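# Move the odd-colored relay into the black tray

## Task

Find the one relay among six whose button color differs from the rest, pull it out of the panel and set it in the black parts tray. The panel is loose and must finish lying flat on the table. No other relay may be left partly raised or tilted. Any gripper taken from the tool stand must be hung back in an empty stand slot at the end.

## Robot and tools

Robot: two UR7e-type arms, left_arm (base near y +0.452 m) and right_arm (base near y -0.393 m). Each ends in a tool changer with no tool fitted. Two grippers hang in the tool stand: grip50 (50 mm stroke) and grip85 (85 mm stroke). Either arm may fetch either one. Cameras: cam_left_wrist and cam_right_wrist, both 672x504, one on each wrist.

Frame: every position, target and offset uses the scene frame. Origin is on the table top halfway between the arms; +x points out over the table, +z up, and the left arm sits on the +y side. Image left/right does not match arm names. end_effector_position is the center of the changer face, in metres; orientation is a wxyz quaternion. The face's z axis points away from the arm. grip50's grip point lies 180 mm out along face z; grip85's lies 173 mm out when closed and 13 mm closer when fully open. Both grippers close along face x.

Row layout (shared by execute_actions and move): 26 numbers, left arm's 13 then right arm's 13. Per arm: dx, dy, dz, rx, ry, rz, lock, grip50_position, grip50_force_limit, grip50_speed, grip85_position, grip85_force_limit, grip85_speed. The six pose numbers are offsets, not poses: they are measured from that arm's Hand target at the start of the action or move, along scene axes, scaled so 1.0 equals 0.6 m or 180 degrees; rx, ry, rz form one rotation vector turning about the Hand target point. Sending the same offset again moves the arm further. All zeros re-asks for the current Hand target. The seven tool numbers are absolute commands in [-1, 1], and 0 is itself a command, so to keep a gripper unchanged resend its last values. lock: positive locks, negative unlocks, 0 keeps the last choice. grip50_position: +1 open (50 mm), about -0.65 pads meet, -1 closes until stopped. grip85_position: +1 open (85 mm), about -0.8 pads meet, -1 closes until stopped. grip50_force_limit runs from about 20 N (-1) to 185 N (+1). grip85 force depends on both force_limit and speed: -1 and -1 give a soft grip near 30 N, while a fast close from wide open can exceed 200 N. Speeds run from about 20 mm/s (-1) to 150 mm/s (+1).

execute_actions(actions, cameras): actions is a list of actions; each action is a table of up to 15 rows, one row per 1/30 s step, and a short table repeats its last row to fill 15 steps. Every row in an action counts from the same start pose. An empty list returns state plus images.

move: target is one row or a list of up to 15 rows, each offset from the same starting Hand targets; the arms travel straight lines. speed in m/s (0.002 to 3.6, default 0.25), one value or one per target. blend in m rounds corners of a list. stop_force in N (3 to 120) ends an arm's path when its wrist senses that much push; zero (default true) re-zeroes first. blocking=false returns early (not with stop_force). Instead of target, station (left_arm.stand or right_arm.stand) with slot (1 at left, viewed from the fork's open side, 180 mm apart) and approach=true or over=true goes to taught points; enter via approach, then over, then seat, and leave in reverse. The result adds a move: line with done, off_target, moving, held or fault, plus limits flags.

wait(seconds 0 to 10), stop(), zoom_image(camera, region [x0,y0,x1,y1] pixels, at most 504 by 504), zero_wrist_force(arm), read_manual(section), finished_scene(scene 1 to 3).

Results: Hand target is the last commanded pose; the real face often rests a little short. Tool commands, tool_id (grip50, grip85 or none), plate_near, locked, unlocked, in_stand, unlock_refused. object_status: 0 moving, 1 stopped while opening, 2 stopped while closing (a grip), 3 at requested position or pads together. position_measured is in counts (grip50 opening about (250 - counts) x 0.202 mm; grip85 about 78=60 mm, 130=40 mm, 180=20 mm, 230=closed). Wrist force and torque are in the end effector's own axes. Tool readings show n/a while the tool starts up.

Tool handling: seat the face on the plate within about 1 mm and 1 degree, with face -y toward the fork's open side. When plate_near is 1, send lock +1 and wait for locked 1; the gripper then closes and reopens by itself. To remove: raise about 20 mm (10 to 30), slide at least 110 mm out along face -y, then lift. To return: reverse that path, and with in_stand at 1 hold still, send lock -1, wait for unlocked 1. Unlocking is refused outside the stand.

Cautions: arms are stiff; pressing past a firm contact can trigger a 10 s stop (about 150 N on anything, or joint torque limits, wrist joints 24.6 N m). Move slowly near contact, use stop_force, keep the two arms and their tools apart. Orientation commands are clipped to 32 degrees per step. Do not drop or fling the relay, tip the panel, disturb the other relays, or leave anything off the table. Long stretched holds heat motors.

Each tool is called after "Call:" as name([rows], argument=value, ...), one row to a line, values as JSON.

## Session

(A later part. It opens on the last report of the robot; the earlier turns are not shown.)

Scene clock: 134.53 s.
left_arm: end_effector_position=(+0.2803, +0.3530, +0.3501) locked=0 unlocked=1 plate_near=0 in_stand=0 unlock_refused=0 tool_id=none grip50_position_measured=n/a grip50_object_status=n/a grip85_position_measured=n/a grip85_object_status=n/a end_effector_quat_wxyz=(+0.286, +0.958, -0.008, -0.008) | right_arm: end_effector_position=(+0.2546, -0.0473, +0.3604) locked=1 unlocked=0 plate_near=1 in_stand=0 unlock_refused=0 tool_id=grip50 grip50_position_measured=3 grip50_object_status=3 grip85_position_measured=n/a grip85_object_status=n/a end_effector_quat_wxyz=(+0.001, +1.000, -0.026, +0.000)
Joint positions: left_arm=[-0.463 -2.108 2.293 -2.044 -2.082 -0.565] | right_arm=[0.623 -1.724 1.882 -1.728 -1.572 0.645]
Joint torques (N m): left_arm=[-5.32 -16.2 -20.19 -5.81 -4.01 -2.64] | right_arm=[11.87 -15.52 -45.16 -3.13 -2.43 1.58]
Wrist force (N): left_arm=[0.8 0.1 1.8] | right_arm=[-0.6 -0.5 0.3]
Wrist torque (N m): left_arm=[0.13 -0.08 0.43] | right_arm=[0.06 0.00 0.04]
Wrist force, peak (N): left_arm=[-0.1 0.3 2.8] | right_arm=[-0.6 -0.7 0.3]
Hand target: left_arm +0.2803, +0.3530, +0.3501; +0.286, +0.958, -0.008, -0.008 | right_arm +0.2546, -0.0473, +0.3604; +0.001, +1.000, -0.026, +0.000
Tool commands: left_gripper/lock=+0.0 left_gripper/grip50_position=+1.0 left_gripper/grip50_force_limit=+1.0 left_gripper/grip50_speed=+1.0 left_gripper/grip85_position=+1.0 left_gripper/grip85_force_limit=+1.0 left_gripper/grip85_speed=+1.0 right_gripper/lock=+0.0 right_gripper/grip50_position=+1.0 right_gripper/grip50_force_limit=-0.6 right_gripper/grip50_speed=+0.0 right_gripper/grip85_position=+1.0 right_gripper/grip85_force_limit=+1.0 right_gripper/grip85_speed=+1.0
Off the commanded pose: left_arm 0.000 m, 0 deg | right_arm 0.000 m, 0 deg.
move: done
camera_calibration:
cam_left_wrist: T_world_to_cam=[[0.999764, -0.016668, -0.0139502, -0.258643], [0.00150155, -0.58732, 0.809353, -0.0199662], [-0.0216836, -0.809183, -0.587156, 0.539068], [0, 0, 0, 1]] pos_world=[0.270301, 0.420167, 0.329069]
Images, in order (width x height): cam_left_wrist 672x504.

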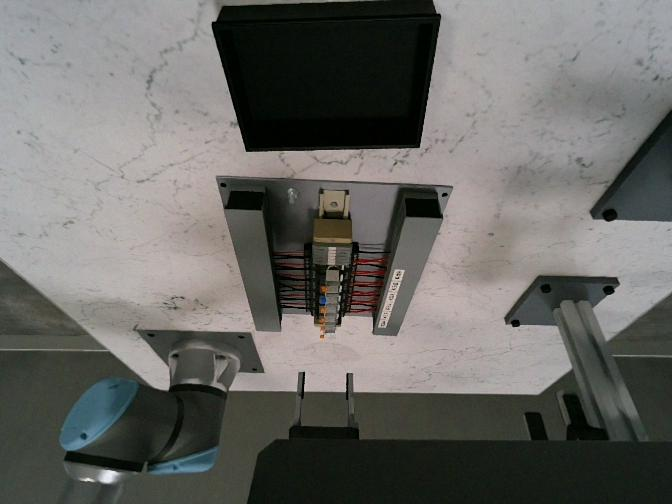

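Call:
move(target=[0,0,0,0,0,0,0,1,1,1,1,1,1, 0.0028,0.0122,-0.134,0,0,0,1,1,-0.6,0,1,1,1], cameras=["all"])

Call:
zoom_image(camera="cam_left_wrist", region=[220, 180, 440, 400])

Scene clock: 137.53 s.
left_arm: end_effector_position=(+0.2803, +0.3530, +0.3501) locked=0 unlocked=1 plate_near=0 in_stand=0 unlock_refused=0 tool_id=none grip50_position_measured=n/a grip50_object_status=n/a grip85_position_measured=n/a grip85_object_status=n/a end_effector_quat_wxyz=(+0.286, +0.958, -0.008, -0.008) | right_arm: end_effector_position=(+0.2563, -0.0400, +0.2801) locked=1 unlocked=0 plate_near=1 in_stand=0 unlock_refused=0 tool_id=grip50 grip50_position_measured=3 grip50_object_status=3 grip85_position_measured=n/a grip85_object_status=n/a end_effector_quat_wxyz=(+0.001, +1.000, -0.026, +0.000)
Joint positions: left_arm=[-0.463 -2.108 2.293 -2.045 -2.082 -0.565] | right_arm=[0.635 -1.652 2.033 -1.951 -1.572 0.657]
Joint torques (N m): left_arm=[-6.03 -16.48 -20.31 -5.87 -3.91 -2.39] | right_arm=[11.17 -16.56 -20.01 -7.59 -0.09 1.82]
Wrist force (N): left_arm=[0.7 0.1 1.9] | right_arm=[-0.2 -0.7 0.2]
Wrist torque (N m): left_arm=[0.13 -0.07 0.42] | right_arm=[0.05 -0.02 0.05]
Wrist force, peak (N): left_arm=[0.6 -0.3 2.4] | right_arm=[-0.6 -0.6 4.4]
Hand target: left_arm +0.2803, +0.3530, +0.3501; +0.286, +0.958, -0.008, -0.008 | right_arm +0.2563, -0.0400, +0.2800; +0.001, +1.000, -0.026, +0.000
Tool commands: left_gripper/lock=+0.0 left_gripper/grip50_position=+1.0 left_gripper/grip50_force_limit=+1.0 left_gripper/grip50_speed=+1.0 left_gripper/grip85_position=+1.0 left_gripper/grip85_force_limit=+1.0 left_gripper/grip85_speed=+1.0 right_gripper/lock=+0.0 right_gripper/grip50_position=+1.0 right_gripper/grip50_force_limit=-0.6 right_gripper/grip50_speed=+0.0 right_gripper/grip85_position=+1.0 right_gripper/grip85_force_limit=+1.0 right_gripper/grip85_speed=+1.0
Off the commanded pose: left_arm 0.000 m, 0 deg | right_arm 0.000 m, 0 deg.
move: done
camera_calibration:
cam_left_wrist: T_world_to_cam=[[0.999764, -0.0166682, -0.0139496, -0.258643], [0.00150398, -0.587207, 0.809435, -0.0200413], [-0.0216832, -0.809265, -0.587043, 0.539065], [0, 0, 0, 1]] pos_world=[0.270301, 0.420167, 0.329068]
cam_right_wrist: T_world_to_cam=[[0.999489, -0.0308964, -0.00825055, -0.248018], [-0.026475, -0.944161, 0.328419, -0.0675153], [-0.0179368, -0.328033, -0.944496, 0.295212], [0, 0, 0, 1]] pos_world=[0.251399, 0.0254311, 0.298954]

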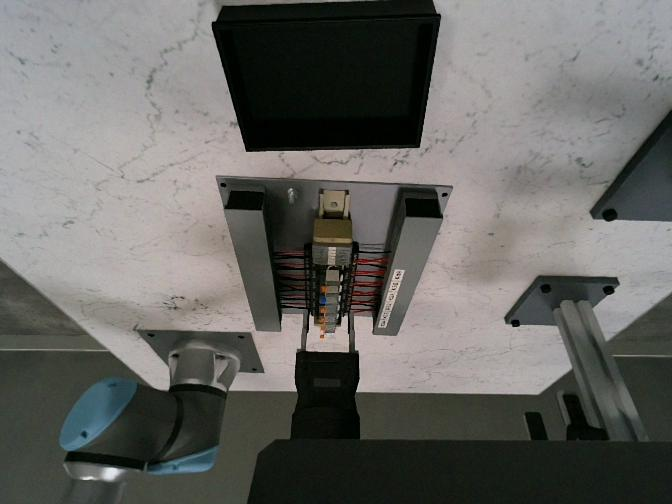

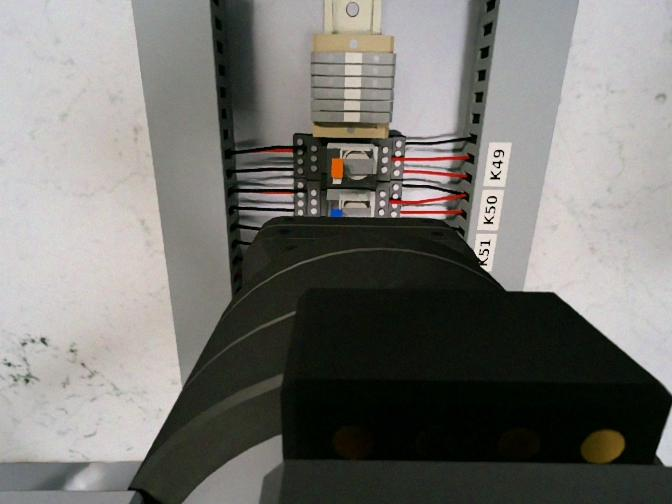

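Scaled by 2.291 from the camera's 672x504 image, which has a finer 960x720 frame.

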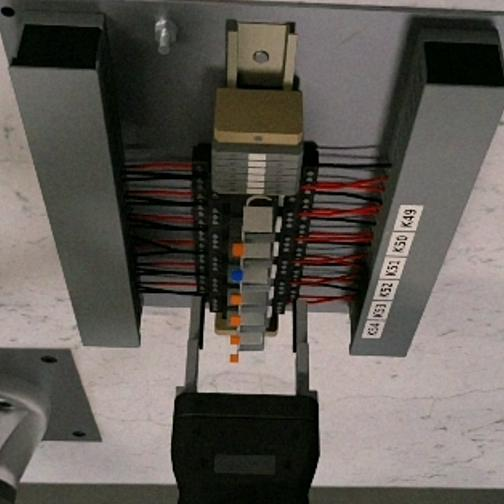

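Call:
move(target=[0,0,0,0,0,0,0,1,1,1,1,1,1, 0,0,-0.08,0,0,0,1,1,-0.6,0,1,1,1], speed=0.03, stop_force=6, cameras=["cam_left_wrist"])

Call:
zoom_image(camera="cam_left_wrist", region=[260, 220, 400, 380])

Scene clock: 145.30 s.
left_arm: end_effector_position=(+0.2803, +0.3530, +0.3501) locked=0 unlocked=1 plate_near=0 in_stand=0 unlock_refused=0 tool_id=none grip50_position_measured=n/a grip50_object_status=n/a grip85_position_measured=n/a grip85_object_status=n/a end_effector_quat_wxyz=(+0.286, +0.958, -0.008, -0.008) | right_arm: end_effector_position=(+0.2563, -0.0400, +0.2320) locked=1 unlocked=0 plate_near=1 in_stand=0 unlock_refused=0 tool_id=grip50 grip50_position_measured=3 grip50_object_status=3 grip85_position_measured=n/a grip85_object_status=n/a end_effector_quat_wxyz=(+0.001, +1.000, -0.026, +0.000)
Joint positions: left_arm=[-0.463 -2.108 2.293 -2.045 -2.082 -0.565] | right_arm=[0.635 -1.596 2.116 -2.091 -1.572 0.657]
Joint torques (N m): left_arm=[-5.63 -16.81 -20.22 -5.7 -3.25 -2.36] | right_arm=[7.85 -17.62 -19.13 -7.42 1.3 0.91]
Wrist force (N): left_arm=[0.3 -0.1 2.1] | right_arm=[-0.4 -0.6 0.0]
Wrist torque (N m): left_arm=[0.11 -0.05 0.43] | right_arm=[0.07 -0.01 0.05]
Wrist force, peak (N): left_arm=[0.7 -0.1 2.2] | right_arm=[-0.7 -1.0 0.9]
Hand target: left_arm +0.2803, +0.3530, +0.3501; +0.286, +0.958, -0.008, -0.008 | right_arm +0.2563, -0.0400, +0.2320; +0.001, +1.000, -0.026, +0.000
Tool commands: left_gripper/lock=+0.0 left_gripper/grip50_position=+1.0 left_gripper/grip50_force_limit=+1.0 left_gripper/grip50_speed=+1.0 left_gripper/grip85_position=+1.0 left_gripper/grip85_force_limit=+1.0 left_gripper/grip85_speed=+1.0 right_gripper/lock=+0.0 right_gripper/grip50_position=+1.0 right_gripper/grip50_force_limit=-0.6 right_gripper/grip50_speed=+0.0 right_gripper/grip85_position=+1.0 right_gripper/grip85_force_limit=+1.0 right_gripper/grip85_speed=+1.0
Off the commanded pose: left_arm 0.000 m, 0 deg | right_arm 0.000 m, 0 deg.
move: done
camera_calibration:
cam_left_wrist: T_world_to_cam=[[0.999764, -0.0166682, -0.0139496, -0.258643], [0.00150398, -0.587207, 0.809435, -0.0200413], [-0.0216832, -0.809265, -0.587043, 0.539065], [0, 0, 0, 1]] pos_world=[0.270301, 0.420167, 0.329068]
Images, in order (width x height): cam_left_wrist 672x504.

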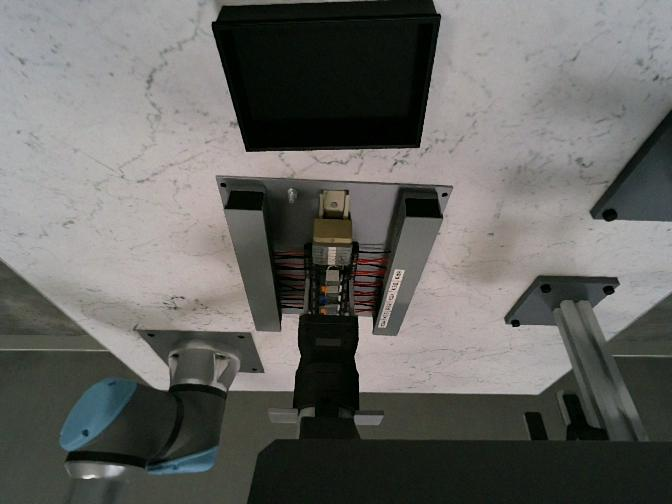

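Scaled by 3.150 from the camera's 672x504 image, which has a finer 960x720 frame.

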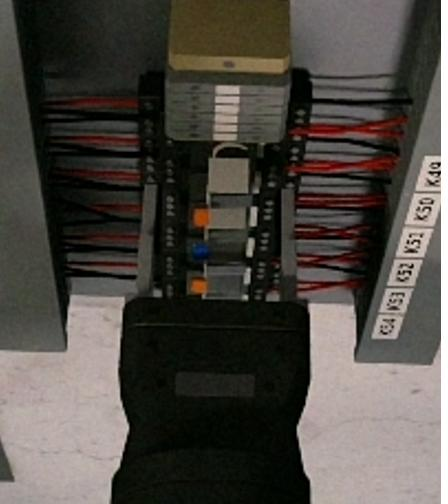

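Call:
move(target=[0,0,0,0,0,0,0,1,1,1,1,1,1, 0,0,0,0,0,0,1,-1,-0.6,-0.8,1,1,1], cameras=["cam_left_wrist"])

Call:
zoom_image(camera="cam_left_wrist", region=[260, 220, 400, 380])

Scene clock: 151.00 s.
left_arm: end_effector_position=(+0.2803, +0.3530, +0.3501) locked=0 unlocked=1 plate_near=0 in_stand=0 unlock_refused=0 tool_id=none grip50_position_measured=n/a grip50_object_status=n/a grip85_position_measured=n/a grip85_object_status=n/a end_effector_quat_wxyz=(+0.286, +0.958, -0.008, -0.008) | right_arm: end_effector_position=(+0.2563, -0.0400, +0.2320) locked=1 unlocked=0 plate_near=1 in_stand=0 unlock_refused=0 tool_id=grip50 grip50_position_measured=117 grip50_object_status=2 grip85_position_measured=n/a grip85_object_status=n/a end_effector_quat_wxyz=(+0.001, +1.000, -0.026, +0.000)
Joint positions: left_arm=[-0.463 -2.108 2.293 -2.045 -2.082 -0.565] | right_arm=[0.635 -1.596 2.116 -2.091 -1.572 0.657]
Joint torques (N m): left_arm=[-4.91 -16.1 -20.5 -5.82 -2.72 -2.18] | right_arm=[7.06 -18.75 -19.38 -1.37 1.49 1.1]
Wrist force (N): left_arm=[0.5 0.1 2.1] | right_arm=[6.0 -0.9 -1.8]
Wrist torque (N m): left_arm=[0.13 -0.07 0.43] | right_arm=[0.09 0.91 0.06]
Wrist force, peak (N): left_arm=[0.9 -0.1 2.2] | right_arm=[9.4 -1.0 0.4]
Hand target: left_arm +0.2803, +0.3530, +0.3501; +0.286, +0.958, -0.008, -0.008 | right_arm +0.2563, -0.0400, +0.2320; +0.001, +1.000, -0.026, +0.000
Tool commands: left_gripper/lock=+0.0 left_gripper/grip50_position=+1.0 left_gripper/grip50_force_limit=+1.0 left_gripper/grip50_speed=+1.0 left_gripper/grip85_position=+1.0 left_gripper/grip85_force_limit=+1.0 left_gripper/grip85_speed=+1.0 right_gripper/lock=+0.0 right_gripper/grip50_position=-1.0 right_gripper/grip50_force_limit=-0.6 right_gripper/grip50_speed=-0.8 right_gripper/grip85_position=+1.0 right_gripper/grip85_force_limit=+1.0 right_gripper/grip85_speed=+1.0
Off the commanded pose: left_arm 0.000 m, 0 deg | right_arm 0.000 m, 0 deg.
move: done
camera_calibration:
cam_left_wrist: T_world_to_cam=[[0.999764, -0.0166682, -0.0139496, -0.258643], [0.00150398, -0.587207, 0.809435, -0.0200413], [-0.0216832, -0.809265, -0.587043, 0.539065], [0, 0, 0, 1]] pos_world=[0.270301, 0.420167, 0.329068]
Images, in order (width x height): cam_left_wrist 672x504.

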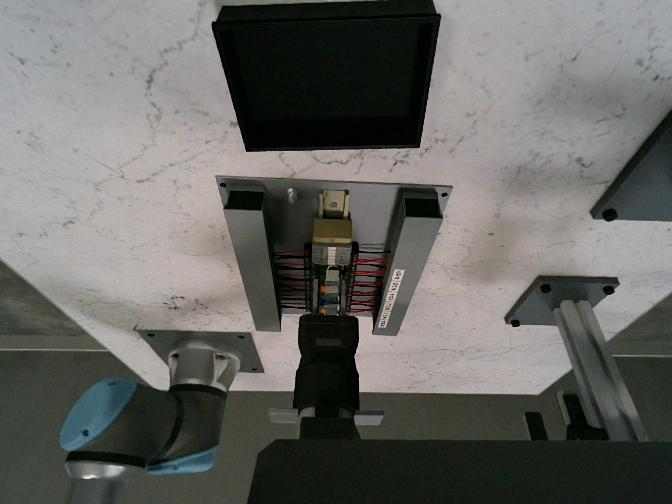

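Scaled by 3.150 from the camera's 672x504 image, which has a finer 960x720 frame.

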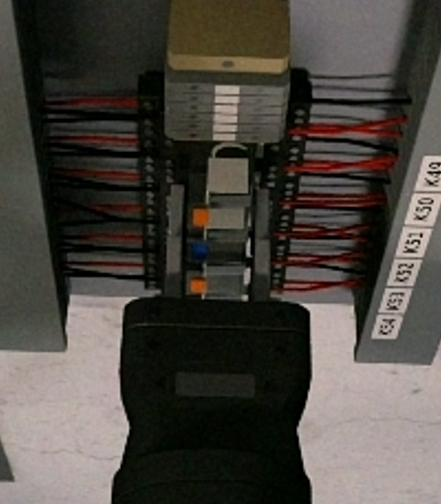

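Call:
move(target=[0,0,0,0,0,0,0,1,1,1,1,1,1, 0.00083,0,0,0,0,0,1,-1,-0.6,-0.8,1,1,1], speed=0.01)

Scene clock: 153.50 s.
left_arm: end_effector_position=(+0.2803, +0.3530, +0.3501) locked=0 unlocked=1 plate_near=0 in_stand=0 unlock_refused=0 tool_id=none grip50_position_measured=n/a grip50_object_status=n/a grip85_position_measured=n/a grip85_object_status=n/a end_effector_quat_wxyz=(+0.286, +0.958, -0.008, -0.008) | right_arm: end_effector_position=(+0.2567, -0.0400, +0.2320) locked=1 unlocked=0 plate_near=1 in_stand=0 unlock_refused=0 tool_id=grip50 grip50_position_measured=117 grip50_object_status=2 grip85_position_measured=n/a grip85_object_status=n/a end_effector_quat_wxyz=(+0.001, +1.000, -0.026, +0.000)
Joint positions: left_arm=[-0.463 -2.108 2.293 -2.045 -2.082 -0.565] | right_arm=[0.634 -1.595 2.116 -2.09 -1.572 0.656]
Joint torques (N m): left_arm=[-5.4 -16.29 -19.82 -5.72 -2.26 -2.25] | right_arm=[-9.86 -14.03 -39.35 -4.42 1.44 -2.4]
Wrist force (N): left_arm=[0.6 0.3 1.7] | right_arm=[-4.7 1.1 -11.2]
Wrist torque (N m): left_arm=[0.13 -0.07 0.43] | right_arm=[-0.13 -0.78 0.15]
Wrist force, peak (N): left_arm=[0.7 0.0 2.2] | right_arm=[-4.7 1.1 -11.2]
Hand target: left_arm +0.2803, +0.3530, +0.3501; +0.286, +0.958, -0.008, -0.008 | right_arm +0.2568, -0.0400, +0.2320; +0.001, +1.000, -0.026, +0.000
Tool commands: left_gripper/lock=+0.0 left_gripper/grip50_position=+1.0 left_gripper/grip50_force_limit=+1.0 left_gripper/grip50_speed=+1.0 left_gripper/grip85_position=+1.0 left_gripper/grip85_force_limit=+1.0 left_gripper/grip85_speed=+1.0 right_gripper/lock=+0.0 right_gripper/grip50_position=-1.0 right_gripper/grip50_force_limit=-0.6 right_gripper/grip50_speed=-0.8 right_gripper/grip85_position=+1.0 right_gripper/grip85_force_limit=+1.0 right_gripper/grip85_speed=+1.0
Off the commanded pose: left_arm 0.000 m, 0 deg | right_arm 0.000 m, 0 deg.
move: done

Call:
move(target=[0,0,0,0,0,0,0,1,1,1,1,1,1, -0.0003,0,0.0025,0,0,0,1,-1,-0.6,-0.8,1,1,1], speed=0.01)

Scene clock: 156.07 s.
left_arm: end_effector_position=(+0.2803, +0.3530, +0.3501) locked=0 unlocked=1 plate_near=0 in_stand=0 unlock_refused=0 tool_id=none grip50_position_measured=n/a grip50_object_status=n/a grip85_position_measured=n/a grip85_object_status=n/a end_effector_quat_wxyz=(+0.286, +0.958, -0.008, -0.008) | right_arm: end_effector_position=(+0.2566, -0.0400, +0.2335) locked=1 unlocked=0 plate_near=1 in_stand=0 unlock_refused=0 tool_id=grip50 grip50_position_measured=117 grip50_object_status=2 grip85_position_measured=n/a grip85_object_status=n/a end_effector_quat_wxyz=(+0.001, +1.000, -0.026, +0.000)
Joint positions: left_arm=[-0.463 -2.108 2.293 -2.045 -2.082 -0.565] | right_arm=[0.634 -1.597 2.114 -2.086 -1.572 0.657]
Joint torques (N m): left_arm=[-5.74 -16.31 -20.59 -5.52 -1.9 -2.11] | right_arm=[11.19 -45.67 -52.43 -6.39 1.12 1.86]
Wrist force (N): left_arm=[0.6 0.0 2.2] | right_arm=[-1.0 0.3 24.3]
Wrist torque (N m): left_arm=[0.11 -0.07 0.42] | right_arm=[0.02 -0.17 0.15]
Wrist force, peak (N): left_arm=[0.7 0.0 2.3] | right_arm=[-0.9 -0.1 24.7]
Hand target: left_arm +0.2803, +0.3530, +0.3501; +0.286, +0.958, -0.008, -0.008 | right_arm +0.2566, -0.0400, +0.2335; +0.001, +1.000, -0.026, +0.000
Tool commands: left_gripper/lock=+0.0 left_gripper/grip50_position=+1.0 left_gripper/grip50_force_limit=+1.0 left_gripper/grip50_speed=+1.0 left_gripper/grip85_position=+1.0 left_gripper/grip85_force_limit=+1.0 left_gripper/grip85_speed=+1.0 right_gripper/lock=+0.0 right_gripper/grip50_position=-1.0 right_gripper/grip50_force_limit=-0.6 right_gripper/grip50_speed=-0.8 right_gripper/grip85_position=+1.0 right_gripper/grip85_force_limit=+1.0 right_gripper/grip85_speed=+1.0
Off the commanded pose: left_arm 0.000 m, 0 deg | right_arm 0.000 m, 0 deg.
move: done

Call:
move(target=[0,0,0,0,0,0,0,1,1,1,1,1,1, 0,0,0.0025,0,0,0,1,-1,-0.6,-0.8,1,1,1], speed=0.01, cameras=["cam_left_wrist"])

Call:
zoom_image(camera="cam_left_wrist", region=[210, 170, 460, 350])

Scene clock: 158.53 s.
left_arm: end_effector_position=(+0.2803, +0.3530, +0.3501) locked=0 unlocked=1 plate_near=0 in_stand=0 unlock_refused=0 tool_id=none grip50_position_measured=n/a grip50_object_status=n/a grip85_position_measured=n/a grip85_object_status=n/a end_effector_quat_wxyz=(+0.286, +0.958, -0.008, -0.008) | right_arm: end_effector_position=(+0.2566, -0.0400, +0.2350) locked=1 unlocked=0 plate_near=1 in_stand=0 unlock_refused=0 tool_id=grip50 grip50_position_measured=117 grip50_object_status=2 grip85_position_measured=n/a grip85_object_status=n/a end_effector_quat_wxyz=(+0.001, +1.000, -0.026, +0.000)
Joint positions: left_arm=[-0.463 -2.108 2.293 -2.045 -2.082 -0.565] | right_arm=[0.634 -1.599 2.111 -2.082 -1.572 0.657]
Joint torques (N m): left_arm=[-5.17 -16.19 -19.72 -5.54 -1.48 -2.14] | right_arm=[11.01 -46.66 -52.63 -5.72 1.12 1.74]
Wrist force (N): left_arm=[0.7 -0.1 2.0] | right_arm=[-0.1 -0.2 24.6]
Wrist torque (N m): left_arm=[0.11 -0.07 0.42] | right_arm=[0.08 0.01 0.14]
Wrist force, peak (N): left_arm=[0.6 -0.1 2.3] | right_arm=[0.3 0.5 26.8]
Hand target: left_arm +0.2803, +0.3530, +0.3501; +0.286, +0.958, -0.008, -0.008 | right_arm +0.2566, -0.0400, +0.2350; +0.001, +1.000, -0.026, +0.000
Tool commands: left_gripper/lock=+0.0 left_gripper/grip50_position=+1.0 left_gripper/grip50_force_limit=+1.0 left_gripper/grip50_speed=+1.0 left_gripper/grip85_position=+1.0 left_gripper/grip85_force_limit=+1.0 left_gripper/grip85_speed=+1.0 right_gripper/lock=+0.0 right_gripper/grip50_position=-1.0 right_gripper/grip50_force_limit=-0.6 right_gripper/grip50_speed=-0.8 right_gripper/grip85_position=+1.0 right_gripper/grip85_force_limit=+1.0 right_gripper/grip85_speed=+1.0
Off the commanded pose: left_arm 0.000 m, 0 deg | right_arm 0.000 m, 0 deg.
move: done
camera_calibration:
cam_left_wrist: T_world_to_cam=[[0.999764, -0.0166682, -0.0139496, -0.258643], [0.00150398, -0.587207, 0.809435, -0.0200413], [-0.0216832, -0.809265, -0.587043, 0.539065], [0, 0, 0, 1]] pos_world=[0.270301, 0.420167, 0.329068]
Images, in order (width x height): cam_left_wrist 672x504.

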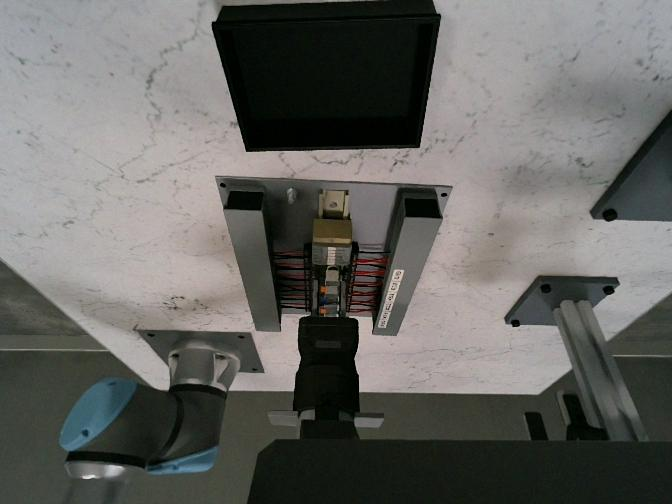

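Scaled by 2.016 from the camera's 672x504 image, which has a finer 960x720 frame.

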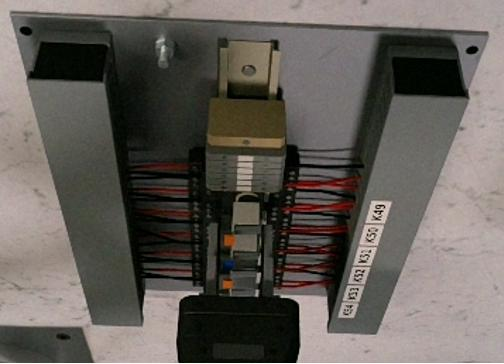

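Call:
move(target=[0,0,0,0,0,0,0,1,1,1,1,1,1, 0,0,0.005,0,0,0,1,-1,-0.6,-0.8,1,1,1], speed=0.01, cameras=["cam_left_wrist"])

Call:
zoom_image(camera="cam_left_wrist", region=[210, 170, 460, 350])

Scene clock: 161.13 s.
left_arm: end_effector_position=(+0.2803, +0.3530, +0.3501) locked=0 unlocked=1 plate_near=0 in_stand=0 unlock_refused=0 tool_id=none grip50_position_measured=n/a grip50_object_status=n/a grip85_position_measured=n/a grip85_object_status=n/a end_effector_quat_wxyz=(+0.286, +0.958, -0.008, -0.008) | right_arm: end_effector_position=(+0.2566, -0.0400, +0.2380) locked=1 unlocked=0 plate_near=1 in_stand=0 unlock_refused=0 tool_id=grip50 grip50_position_measured=117 grip50_object_status=2 grip85_position_measured=n/a grip85_object_status=n/a end_effector_quat_wxyz=(+0.001, +1.000, -0.026, +0.000)
Joint positions: left_arm=[-0.463 -2.108 2.293 -2.045 -2.082 -0.565] | right_arm=[0.634 -1.603 2.106 -2.073 -1.572 0.657]
Joint torques (N m): left_arm=[-4.1 -16.12 -19.67 -5.64 -1.2 -2.07] | right_arm=[9.73 -36.73 -40.86 -2.86 0.95 1.61]
Wrist force (N): left_arm=[0.4 -0.2 2.0] | right_arm=[-0.6 -0.2 0.5]
Wrist torque (N m): left_arm=[0.11 -0.06 0.43] | right_arm=[0.09 0.00 0.14]
Wrist force, peak (N): left_arm=[0.7 -0.1 2.2] | right_arm=[-0.2 -0.2 26.2]
Hand target: left_arm +0.2803, +0.3530, +0.3501; +0.286, +0.958, -0.008, -0.008 | right_arm +0.2566, -0.0400, +0.2380; +0.001, +1.000, -0.026, +0.000
Tool commands: left_gripper/lock=+0.0 left_gripper/grip50_position=+1.0 left_gripper/grip50_force_limit=+1.0 left_gripper/grip50_speed=+1.0 left_gripper/grip85_position=+1.0 left_gripper/grip85_force_limit=+1.0 left_gripper/grip85_speed=+1.0 right_gripper/lock=+0.0 right_gripper/grip50_position=-1.0 right_gripper/grip50_force_limit=-0.6 right_gripper/grip50_speed=-0.8 right_gripper/grip85_position=+1.0 right_gripper/grip85_force_limit=+1.0 right_gripper/grip85_speed=+1.0
Off the commanded pose: left_arm 0.000 m, 0 deg | right_arm 0.000 m, 0 deg.
move: done
camera_calibration:
cam_left_wrist: T_world_to_cam=[[0.999764, -0.0166682, -0.0139496, -0.258643], [0.00150398, -0.587207, 0.809435, -0.0200413], [-0.0216832, -0.809265, -0.587043, 0.539065], [0, 0, 0, 1]] pos_world=[0.270301, 0.420167, 0.329068]
Images, in order (width x height): cam_left_wrist 672x504.

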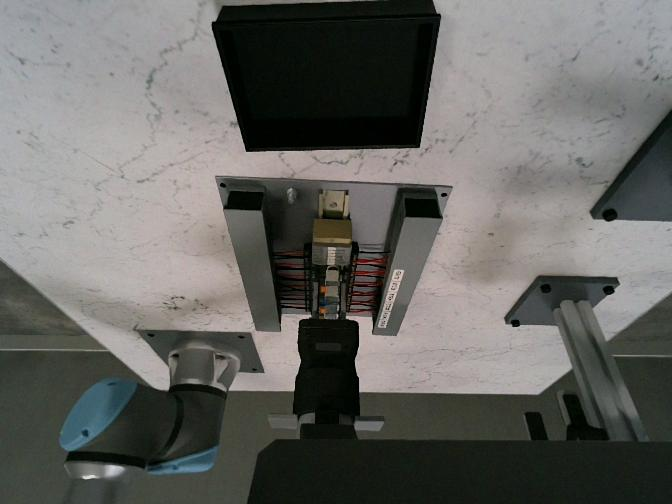

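Scaled by 2.016 from the camera's 672x504 image, which has a finer 960x720 frame.

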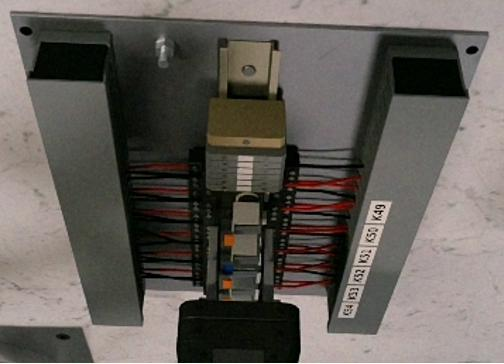

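Call:
move(target=[0.283,0.41,0.117,0,0,0,0,1,1,1,1,1,1, 0,0,0.167,0,0,0,1,-1,-0.6,-0.8,1,1,1], speed=0.15, cameras=["all"])

Scene clock: 170.43 s.
left_arm: end_effector_position=(+0.4501, +0.5990, +0.4202) locked=0 unlocked=1 plate_near=0 in_stand=0 unlock_refused=0 tool_id=none grip50_position_measured=n/a grip50_object_status=n/a grip85_position_measured=n/a grip85_object_status=n/a end_effector_quat_wxyz=(+0.286, +0.958, -0.008, -0.008) | right_arm: end_effector_position=(+0.2566, -0.0400, +0.3382) locked=1 unlocked=0 plate_near=1 in_stand=0 unlock_refused=0 tool_id=grip50 grip50_position_measured=117 grip50_object_status=2 grip85_position_measured=n/a grip85_object_status=n/a end_effector_quat_wxyz=(+0.001, +1.000, -0.026, +0.000)
Joint positions: left_arm=[0.252 -1.54 1.585 -1.458 -2.132 0.271] | right_arm=[0.634 -1.696 1.916 -1.79 -1.572 0.657]
Joint torques (N m): left_arm=[5.53 -13.9 -32.31 -1.14 1.6 2.55] | right_arm=[6.67 -35.59 -44.16 -3.17 1.56 0.08]
Wrist force (N): left_arm=[0.4 -0.3 2.4] | right_arm=[0.1 -0.1 0.2]
Wrist torque (N m): left_arm=[0.09 -0.06 0.28] | right_arm=[0.11 -0.04 0.12]
Wrist force, peak (N): left_arm=[-0.8 1.2 2.9] | right_arm=[-0.4 -0.1 2.0]
Hand target: left_arm +0.4501, +0.5990, +0.4203; +0.286, +0.958, -0.008, -0.008 | right_arm +0.2566, -0.0400, +0.3382; +0.001, +1.000, -0.026, +0.000
Tool commands: left_gripper/lock=+0.0 left_gripper/grip50_position=+1.0 left_gripper/grip50_force_limit=+1.0 left_gripper/grip50_speed=+1.0 left_gripper/grip85_position=+1.0 left_gripper/grip85_force_limit=+1.0 left_gripper/grip85_speed=+1.0 right_gripper/lock=+0.0 right_gripper/grip50_position=-1.0 right_gripper/grip50_force_limit=-0.6 right_gripper/grip50_speed=-0.8 right_gripper/grip85_position=+1.0 right_gripper/grip85_force_limit=+1.0 right_gripper/grip85_speed=+1.0
Off the commanded pose: left_arm 0.000 m, 0 deg | right_arm 0.000 m, 0 deg.
move: done
camera_calibration:
cam_left_wrist: T_world_to_cam=[[0.999764, -0.0166682, -0.0139496, -0.423224], [0.00150398, -0.587207, 0.809435, 0.067334], [-0.0216832, -0.809265, -0.587043, 0.783034], [0, 0, 0, 1]] pos_world=[0.440001, 0.666167, 0.399268]
cam_right_wrist: T_world_to_cam=[[0.999489, -0.0308964, -0.00825055, -0.247839], [-0.026475, -0.944161, 0.328419, -0.0865885], [-0.0179368, -0.328033, -0.944496, 0.350093], [0, 0, 0, 1]] pos_world=[0.251699, 0.0254311, 0.357054]

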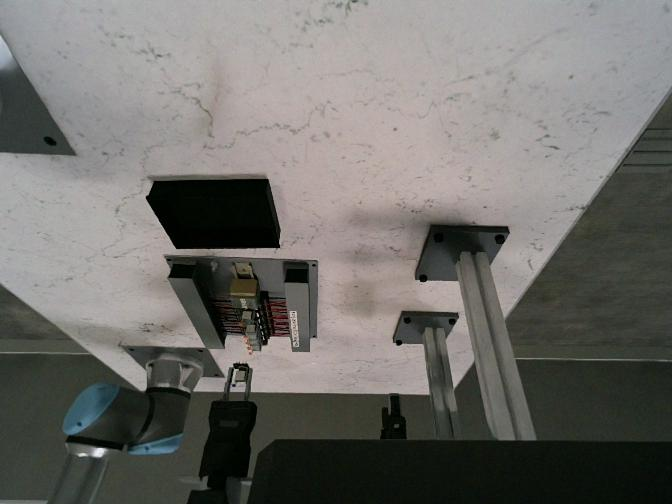

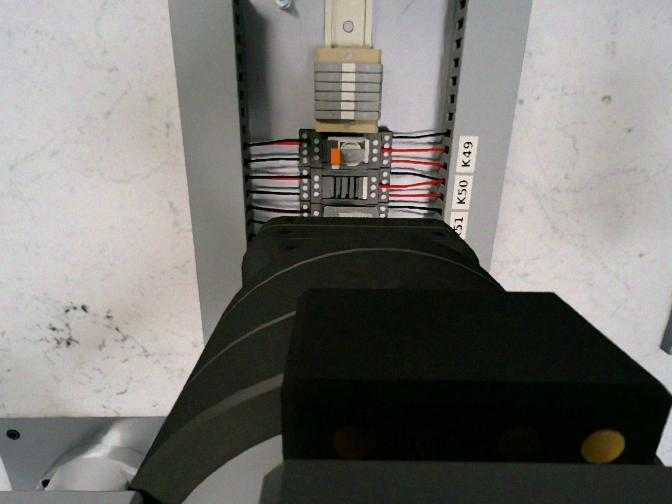

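Call:
zoom_image(camera="cam_left_wrist", region=[180, 330, 300, 450])

Scaled by 4.200 from the camera's 672x504 image, which has a finer 960x720 frame.

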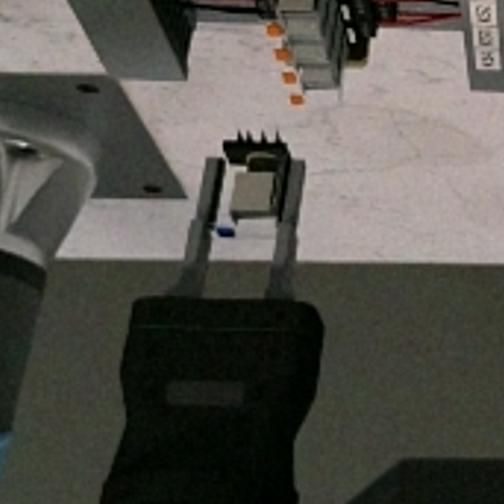

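Call:
move(target=[0,0,0,0,0,0,0,1,1,1,1,1,1, 0.009,0.4833,0,0,0,0,1,-1,-0.6,-0.8,1,1,1], speed=0.25, cameras=["all"])

Scene clock: 176.47 s.
left_arm: end_effector_position=(+0.4501, +0.5990, +0.4203) locked=0 unlocked=1 plate_near=0 in_stand=0 unlock_refused=0 tool_id=none grip50_position_measured=n/a grip50_object_status=n/a grip85_position_measured=n/a grip85_object_status=n/a end_effector_quat_wxyz=(+0.286, +0.958, -0.008, -0.008) | right_arm: end_effector_position=(+0.2620, +0.2499, +0.3382) locked=1 unlocked=0 plate_near=1 in_stand=0 unlock_refused=0 tool_id=grip50 grip50_position_measured=117 grip50_object_status=2 grip85_position_measured=n/a grip85_object_status=n/a end_effector_quat_wxyz=(+0.001, +1.000, -0.026, +0.000)
Joint positions: left_arm=[0.252 -1.54 1.585 -1.458 -2.132 0.272] | right_arm=[0.996 -1.08 1.179 -1.668 -1.572 1.018]
Joint torques (N m): left_arm=[6.09 -13.8 -32.86 -1.24 1.57 2.62] | right_arm=[11.15 -47.14 -45.08 -3.06 -2.45 1.98]
Wrist force (N): left_arm=[0.4 -0.3 2.2] | right_arm=[-0.4 -0.2 -0.1]
Wrist torque (N m): left_arm=[0.09 -0.06 0.28] | right_arm=[0.02 -0.03 0.00]
Wrist force, peak (N): left_arm=[0.6 -0.2 2.7] | right_arm=[0.3 5.1 0.5]
Hand target: left_arm +0.4501, +0.5990, +0.4203; +0.286, +0.958, -0.008, -0.008 | right_arm +0.2620, +0.2500, +0.3382; +0.001, +1.000, -0.026, +0.000
Tool commands: left_gripper/lock=+0.0 left_gripper/grip50_position=+1.0 left_gripper/grip50_force_limit=+1.0 left_gripper/grip50_speed=+1.0 left_gripper/grip85_position=+1.0 left_gripper/grip85_force_limit=+1.0 left_gripper/grip85_speed=+1.0 right_gripper/lock=+0.0 right_gripper/grip50_position=-1.0 right_gripper/grip50_force_limit=-0.6 right_gripper/grip50_speed=-0.8 right_gripper/grip85_position=+1.0 right_gripper/grip85_force_limit=+1.0 right_gripper/grip85_speed=+1.0
Off the commanded pose: left_arm 0.000 m, 0 deg | right_arm 0.000 m, 0 deg.
move: done
camera_calibration:
cam_left_wrist: T_world_to_cam=[[0.999764, -0.0166682, -0.0139496, -0.423324], [0.00150398, -0.587207, 0.809435, 0.0673338], [-0.0216832, -0.809265, -0.587043, 0.783036], [0, 0, 0, 1]] pos_world=[0.440101, 0.666167, 0.399268]
cam_right_wrist: T_world_to_cam=[[0.999489, -0.0308966, -0.00825346, -0.244278], [-0.026476, -0.944192, 0.328331, 0.187308], [-0.0179371, -0.327944, -0.944527, 0.44527], [0, 0, 0, 1]] pos_world=[0.257099, 0.315331, 0.357054]

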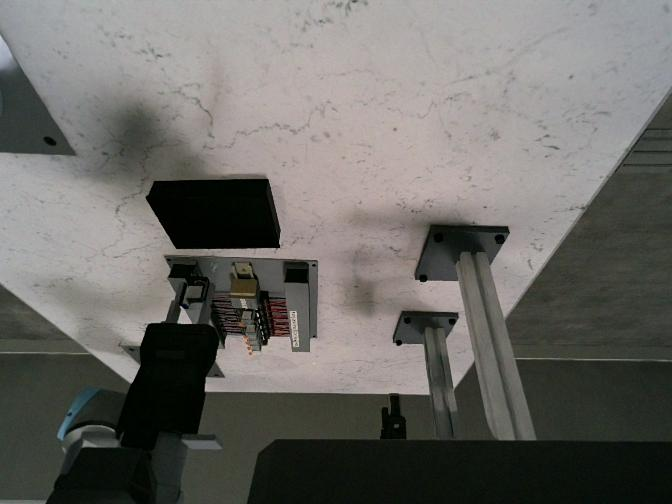

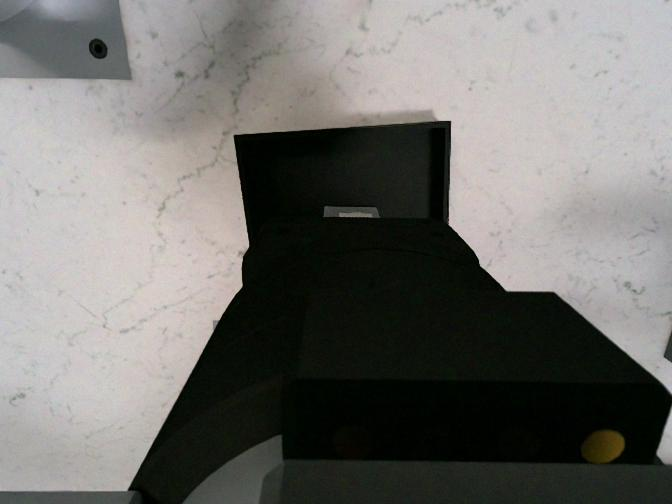

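Call:
move(target=[0,0,0,0,0,0,0,1,1,1,1,1,1, 0,-0.005,-0.18,0,0,0,1,-1,-0.6,-0.8,1,1,1], speed=0.15)

Call:
move(target=[0,0,0,0,0,0,0,1,1,1,1,1,1, 0,0,-0.08,0,0,0,1,-1,-0.6,-0.8,1,1,1], speed=0.015, stop_force=5, cameras=["cam_left_wrist"])

Scene clock: 181.53 s.
left_arm: end_effector_position=(+0.4501, +0.5990, +0.4203) locked=0 unlocked=1 plate_near=0 in_stand=0 unlock_refused=0 tool_id=none grip50_position_measured=n/a grip50_object_status=n/a grip85_position_measured=n/a grip85_object_status=n/a end_effector_quat_wxyz=(+0.286, +0.958, -0.008, -0.008) | right_arm: end_effector_position=(+0.2620, +0.2470, +0.2303) locked=1 unlocked=0 plate_near=1 in_stand=0 unlock_refused=0 tool_id=grip50 grip50_position_measured=117 grip50_object_status=2 grip85_position_measured=n/a grip85_object_status=n/a end_effector_quat_wxyz=(+0.001, +1.000, -0.026, +0.000)
Joint positions: left_arm=[0.252 -1.54 1.585 -1.458 -2.132 0.272] | right_arm=[0.993 -1.027 1.38 -1.922 -1.572 1.016]
Joint torques (N m): left_arm=[6.07 -14.06 -31.62 -1.31 1.46 2.56] | right_arm=[-9.55 -47.45 -22.73 -7.51 1.06 -2.44]
Wrist force (N): left_arm=[0.5 -0.1 2.3] | right_arm=[-0.7 0.2 0.1]
Wrist torque (N m): left_arm=[0.11 -0.07 0.28] | right_arm=[0.04 0.00 0.15]
Wrist force, peak (N): left_arm=[0.6 -0.2 2.6] | right_arm=[-0.3 -0.4 -3.7]
Hand target: left_arm +0.4501, +0.5990, +0.4203; +0.286, +0.958, -0.008, -0.008 | right_arm +0.2620, +0.2470, +0.2302; +0.001, +1.000, -0.026, +0.000
Tool commands: left_gripper/lock=+0.0 left_gripper/grip50_position=+1.0 left_gripper/grip50_force_limit=+1.0 left_gripper/grip50_speed=+1.0 left_gripper/grip85_position=+1.0 left_gripper/grip85_force_limit=+1.0 left_gripper/grip85_speed=+1.0 right_gripper/lock=+0.0 right_gripper/grip50_position=-1.0 right_gripper/grip50_force_limit=-0.6 right_gripper/grip50_speed=-0.8 right_gripper/grip85_position=+1.0 right_gripper/grip85_force_limit=+1.0 right_gripper/grip85_speed=+1.0
Off the commanded pose: left_arm 0.000 m, 0 deg | right_arm 0.000 m, 0 deg.
move: done

Scene clock: 184.13 s.
left_arm: end_effector_position=(+0.4501, +0.5990, +0.4203) locked=0 unlocked=1 plate_near=0 in_stand=0 unlock_refused=0 tool_id=none grip50_position_measured=n/a grip50_object_status=n/a grip85_position_measured=n/a grip85_object_status=n/a end_effector_quat_wxyz=(+0.286, +0.958, -0.008, -0.008) | right_arm: end_effector_position=(+0.2620, +0.2470, +0.2100) locked=1 unlocked=0 plate_near=1 in_stand=0 unlock_refused=0 tool_id=grip50 grip50_position_measured=117 grip50_object_status=2 grip85_position_measured=n/a grip85_object_status=n/a end_effector_quat_wxyz=(+0.001, +1.000, -0.026, +0.000)
Joint positions: left_arm=[0.252 -1.54 1.585 -1.458 -2.132 0.272] | right_arm=[0.993 -1.009 1.407 -1.967 -1.572 1.016]
Joint torques (N m): left_arm=[5.66 -14.51 -32.18 -1.41 1.33 2.39] | right_arm=[-7.76 -63.84 -40.66 -3.45 1.7 -2.26]
Wrist force (N): left_arm=[0.4 -0.3 2.3] | right_arm=[0.5 -0.8 -4.2]
Wrist torque (N m): left_arm=[0.09 -0.06 0.29] | right_arm=[0.25 0.07 0.15]
Wrist force, peak (N): left_arm=[0.8 -0.3 2.5] | right_arm=[-2.3 3.0 -20.3]
Hand target: left_arm +0.4501, +0.5990, +0.4203; +0.286, +0.958, -0.008, -0.008 | right_arm +0.2620, +0.2470, +0.2100; +0.001, +1.000, -0.026, +0.000 (not the last commanded pose)
Tool commands: left_gripper/lock=+0.0 left_gripper/grip50_position=+1.0 left_gripper/grip50_force_limit=+1.0 left_gripper/grip50_speed=+1.0 left_gripper/grip85_position=+1.0 left_gripper/grip85_force_limit=+1.0 left_gripper/grip85_speed=+1.0 right_gripper/lock=+0.0 right_gripper/grip50_position=-1.0 right_gripper/grip50_force_limit=-0.6 right_gripper/grip50_speed=-0.8 right_gripper/grip85_position=+1.0 right_gripper/grip85_force_limit=+1.0 right_gripper/grip85_speed=+1.0
Off the commanded pose: left_arm 0.000 m, 0 deg | right_arm 0.028 m, 0 deg.
move: contact (right_arm)
camera_calibration:
cam_left_wrist: T_world_to_cam=[[0.999764, -0.0166682, -0.0139496, -0.423324], [0.00150398, -0.587207, 0.809435, 0.0673338], [-0.0216832, -0.809265, -0.587043, 0.783036], [0, 0, 0, 1]] pos_world=[0.440101, 0.666167, 0.399268]
Images, in order (width x height): cam_left_wrist 672x504.

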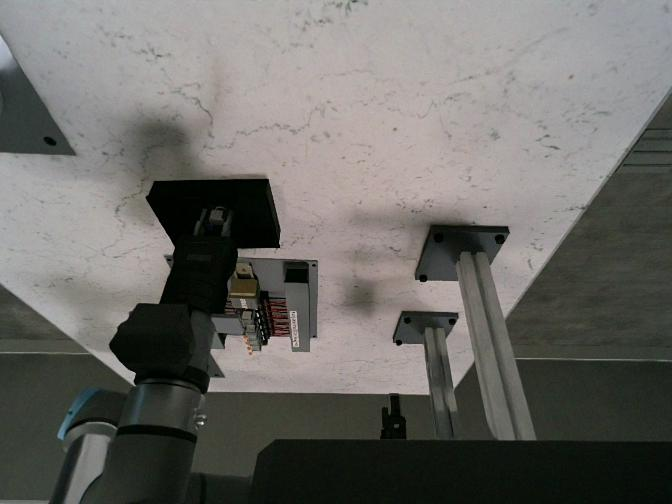

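Call:
move(target=[0,0,0,0,0,0,0,1,1,1,1,1,1, 0,0,0,0,0,0,1,1,-0.6,-0.8,1,1,1])

Call:
move(target=[0,0,0,0,0,0,0,1,1,1,1,1,1, 0,0,0.08,0,0,0,1,1,-0.6,-0.8,1,1,1], speed=0.1, cameras=["all"])

Scene clock: 187.20 s.
left_arm: end_effector_position=(+0.4501, +0.5990, +0.4203) locked=0 unlocked=1 plate_near=0 in_stand=0 unlock_refused=0 tool_id=none grip50_position_measured=n/a grip50_object_status=n/a grip85_position_measured=n/a grip85_object_status=n/a end_effector_quat_wxyz=(+0.286, +0.958, -0.008, -0.008) | right_arm: end_effector_position=(+0.2620, +0.2470, +0.2100) locked=1 unlocked=0 plate_near=1 in_stand=0 unlock_refused=0 tool_id=grip50 grip50_position_measured=3 grip50_object_status=0 grip85_position_measured=n/a grip85_object_status=n/a end_effector_quat_wxyz=(+0.001, +1.000, -0.026, +0.000)
Joint positions: left_arm=[0.252 -1.54 1.585 -1.458 -2.132 0.272] | right_arm=[0.993 -1.009 1.407 -1.967 -1.572 1.016]
Joint torques (N m): left_arm=[5.41 -14.52 -32.82 -1.47 1.36 2.43] | right_arm=[-0.83 -63.37 -40.49 -6.49 1.73 -2.16]
Wrist force (N): left_arm=[0.7 -0.3 2.3] | right_arm=[-0.5 0.0 -0.2]
Wrist torque (N m): left_arm=[0.09 -0.08 0.28] | right_arm=[0.03 -0.02 0.15]
Wrist force, peak (N): left_arm=[0.4 -0.3 2.6] | right_arm=[0.1 -0.6 -4.5]
Hand target: left_arm +0.4501, +0.5990, +0.4203; +0.286, +0.958, -0.008, -0.008 | right_arm +0.2620, +0.2470, +0.2100; +0.001, +1.000, -0.026, +0.000
Tool commands: left_gripper/lock=+0.0 left_gripper/grip50_position=+1.0 left_gripper/grip50_force_limit=+1.0 left_gripper/grip50_speed=+1.0 left_gripper/grip85_position=+1.0 left_gripper/grip85_force_limit=+1.0 left_gripper/grip85_speed=+1.0 right_gripper/lock=+0.0 right_gripper/grip50_position=+1.0 right_gripper/grip50_force_limit=-0.6 right_gripper/grip50_speed=-0.8 right_gripper/grip85_position=+1.0 right_gripper/grip85_force_limit=+1.0 right_gripper/grip85_speed=+1.0
Off the commanded pose: left_arm 0.000 m, 0 deg | right_arm 0.000 m, 0 deg.
move: done

Scene clock: 188.13 s.
left_arm: end_effector_position=(+0.4501, +0.5990, +0.4203) locked=0 unlocked=1 plate_near=0 in_stand=0 unlock_refused=0 tool_id=none grip50_position_measured=n/a grip50_object_status=n/a grip85_position_measured=n/a grip85_object_status=n/a end_effector_quat_wxyz=(+0.286, +0.958, -0.008, -0.008) | right_arm: end_effector_position=(+0.2620, +0.2470, +0.2579) locked=1 unlocked=0 plate_near=1 in_stand=0 unlock_refused=0 tool_id=grip50 grip50_position_measured=3 grip50_object_status=3 grip85_position_measured=n/a grip85_object_status=n/a end_effector_quat_wxyz=(+0.001, +1.000, -0.026, +0.000)
Joint positions: left_arm=[0.252 -1.54 1.585 -1.458 -2.132 0.272] | right_arm=[0.993 -1.048 1.339 -1.86 -1.572 1.016]
Joint torques (N m): left_arm=[6.66 -14.86 -32.35 -1.27 1.51 2.31] | right_arm=[1.95 -65.15 -42.28 -3.26 0.98 -1.9]
Wrist force (N): left_arm=[0.5 -0.3 2.2] | right_arm=[-0.5 0.1 -0.1]
Wrist torque (N m): left_arm=[0.09 -0.07 0.28] | right_arm=[0.05 -0.01 0.15]
Wrist force, peak (N): left_arm=[0.7 -0.1 2.4] | right_arm=[-0.4 0.7 3.1]
Hand target: left_arm +0.4501, +0.5990, +0.4203; +0.286, +0.958, -0.008, -0.008 | right_arm +0.2620, +0.2470, +0.2580; +0.001, +1.000, -0.026, +0.000
Tool commands: left_gripper/lock=+0.0 left_gripper/grip50_position=+1.0 left_gripper/grip50_force_limit=+1.0 left_gripper/grip50_speed=+1.0 left_gripper/grip85_position=+1.0 left_gripper/grip85_force_limit=+1.0 left_gripper/grip85_speed=+1.0 right_gripper/lock=+0.0 right_gripper/grip50_position=+1.0 right_gripper/grip50_force_limit=-0.6 right_gripper/grip50_speed=-0.8 right_gripper/grip85_position=+1.0 right_gripper/grip85_force_limit=+1.0 right_gripper/grip85_speed=+1.0
Off the commanded pose: left_arm 0.000 m, 0 deg | right_arm 0.000 m, 0 deg.
move: done
camera_calibration:
cam_left_wrist: T_world_to_cam=[[0.999764, -0.0166682, -0.0139496, -0.423324], [0.00150398, -0.587207, 0.809435, 0.0673338], [-0.0216832, -0.809265, -0.587043, 0.783036], [0, 0, 0, 1]] pos_world=[0.440101, 0.666167, 0.399268]
cam_right_wrist: T_world_to_cam=[[0.999487, -0.03093, -0.00834465, -0.244998], [-0.0264759, -0.94416, 0.328422, 0.210806], [-0.0180368, -0.328032, -0.944494, 0.368484], [0, 0, 0, 1]] pos_world=[0.257099, 0.312331, 0.276753]

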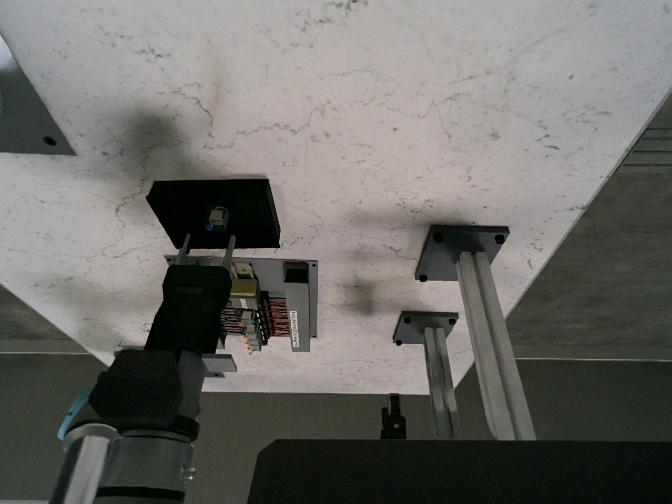

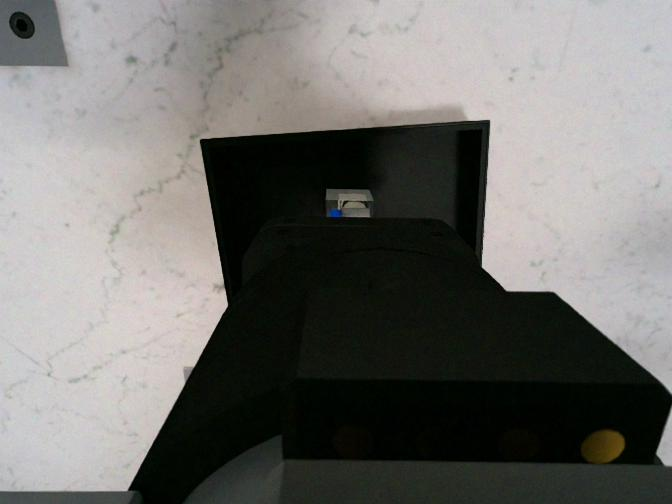

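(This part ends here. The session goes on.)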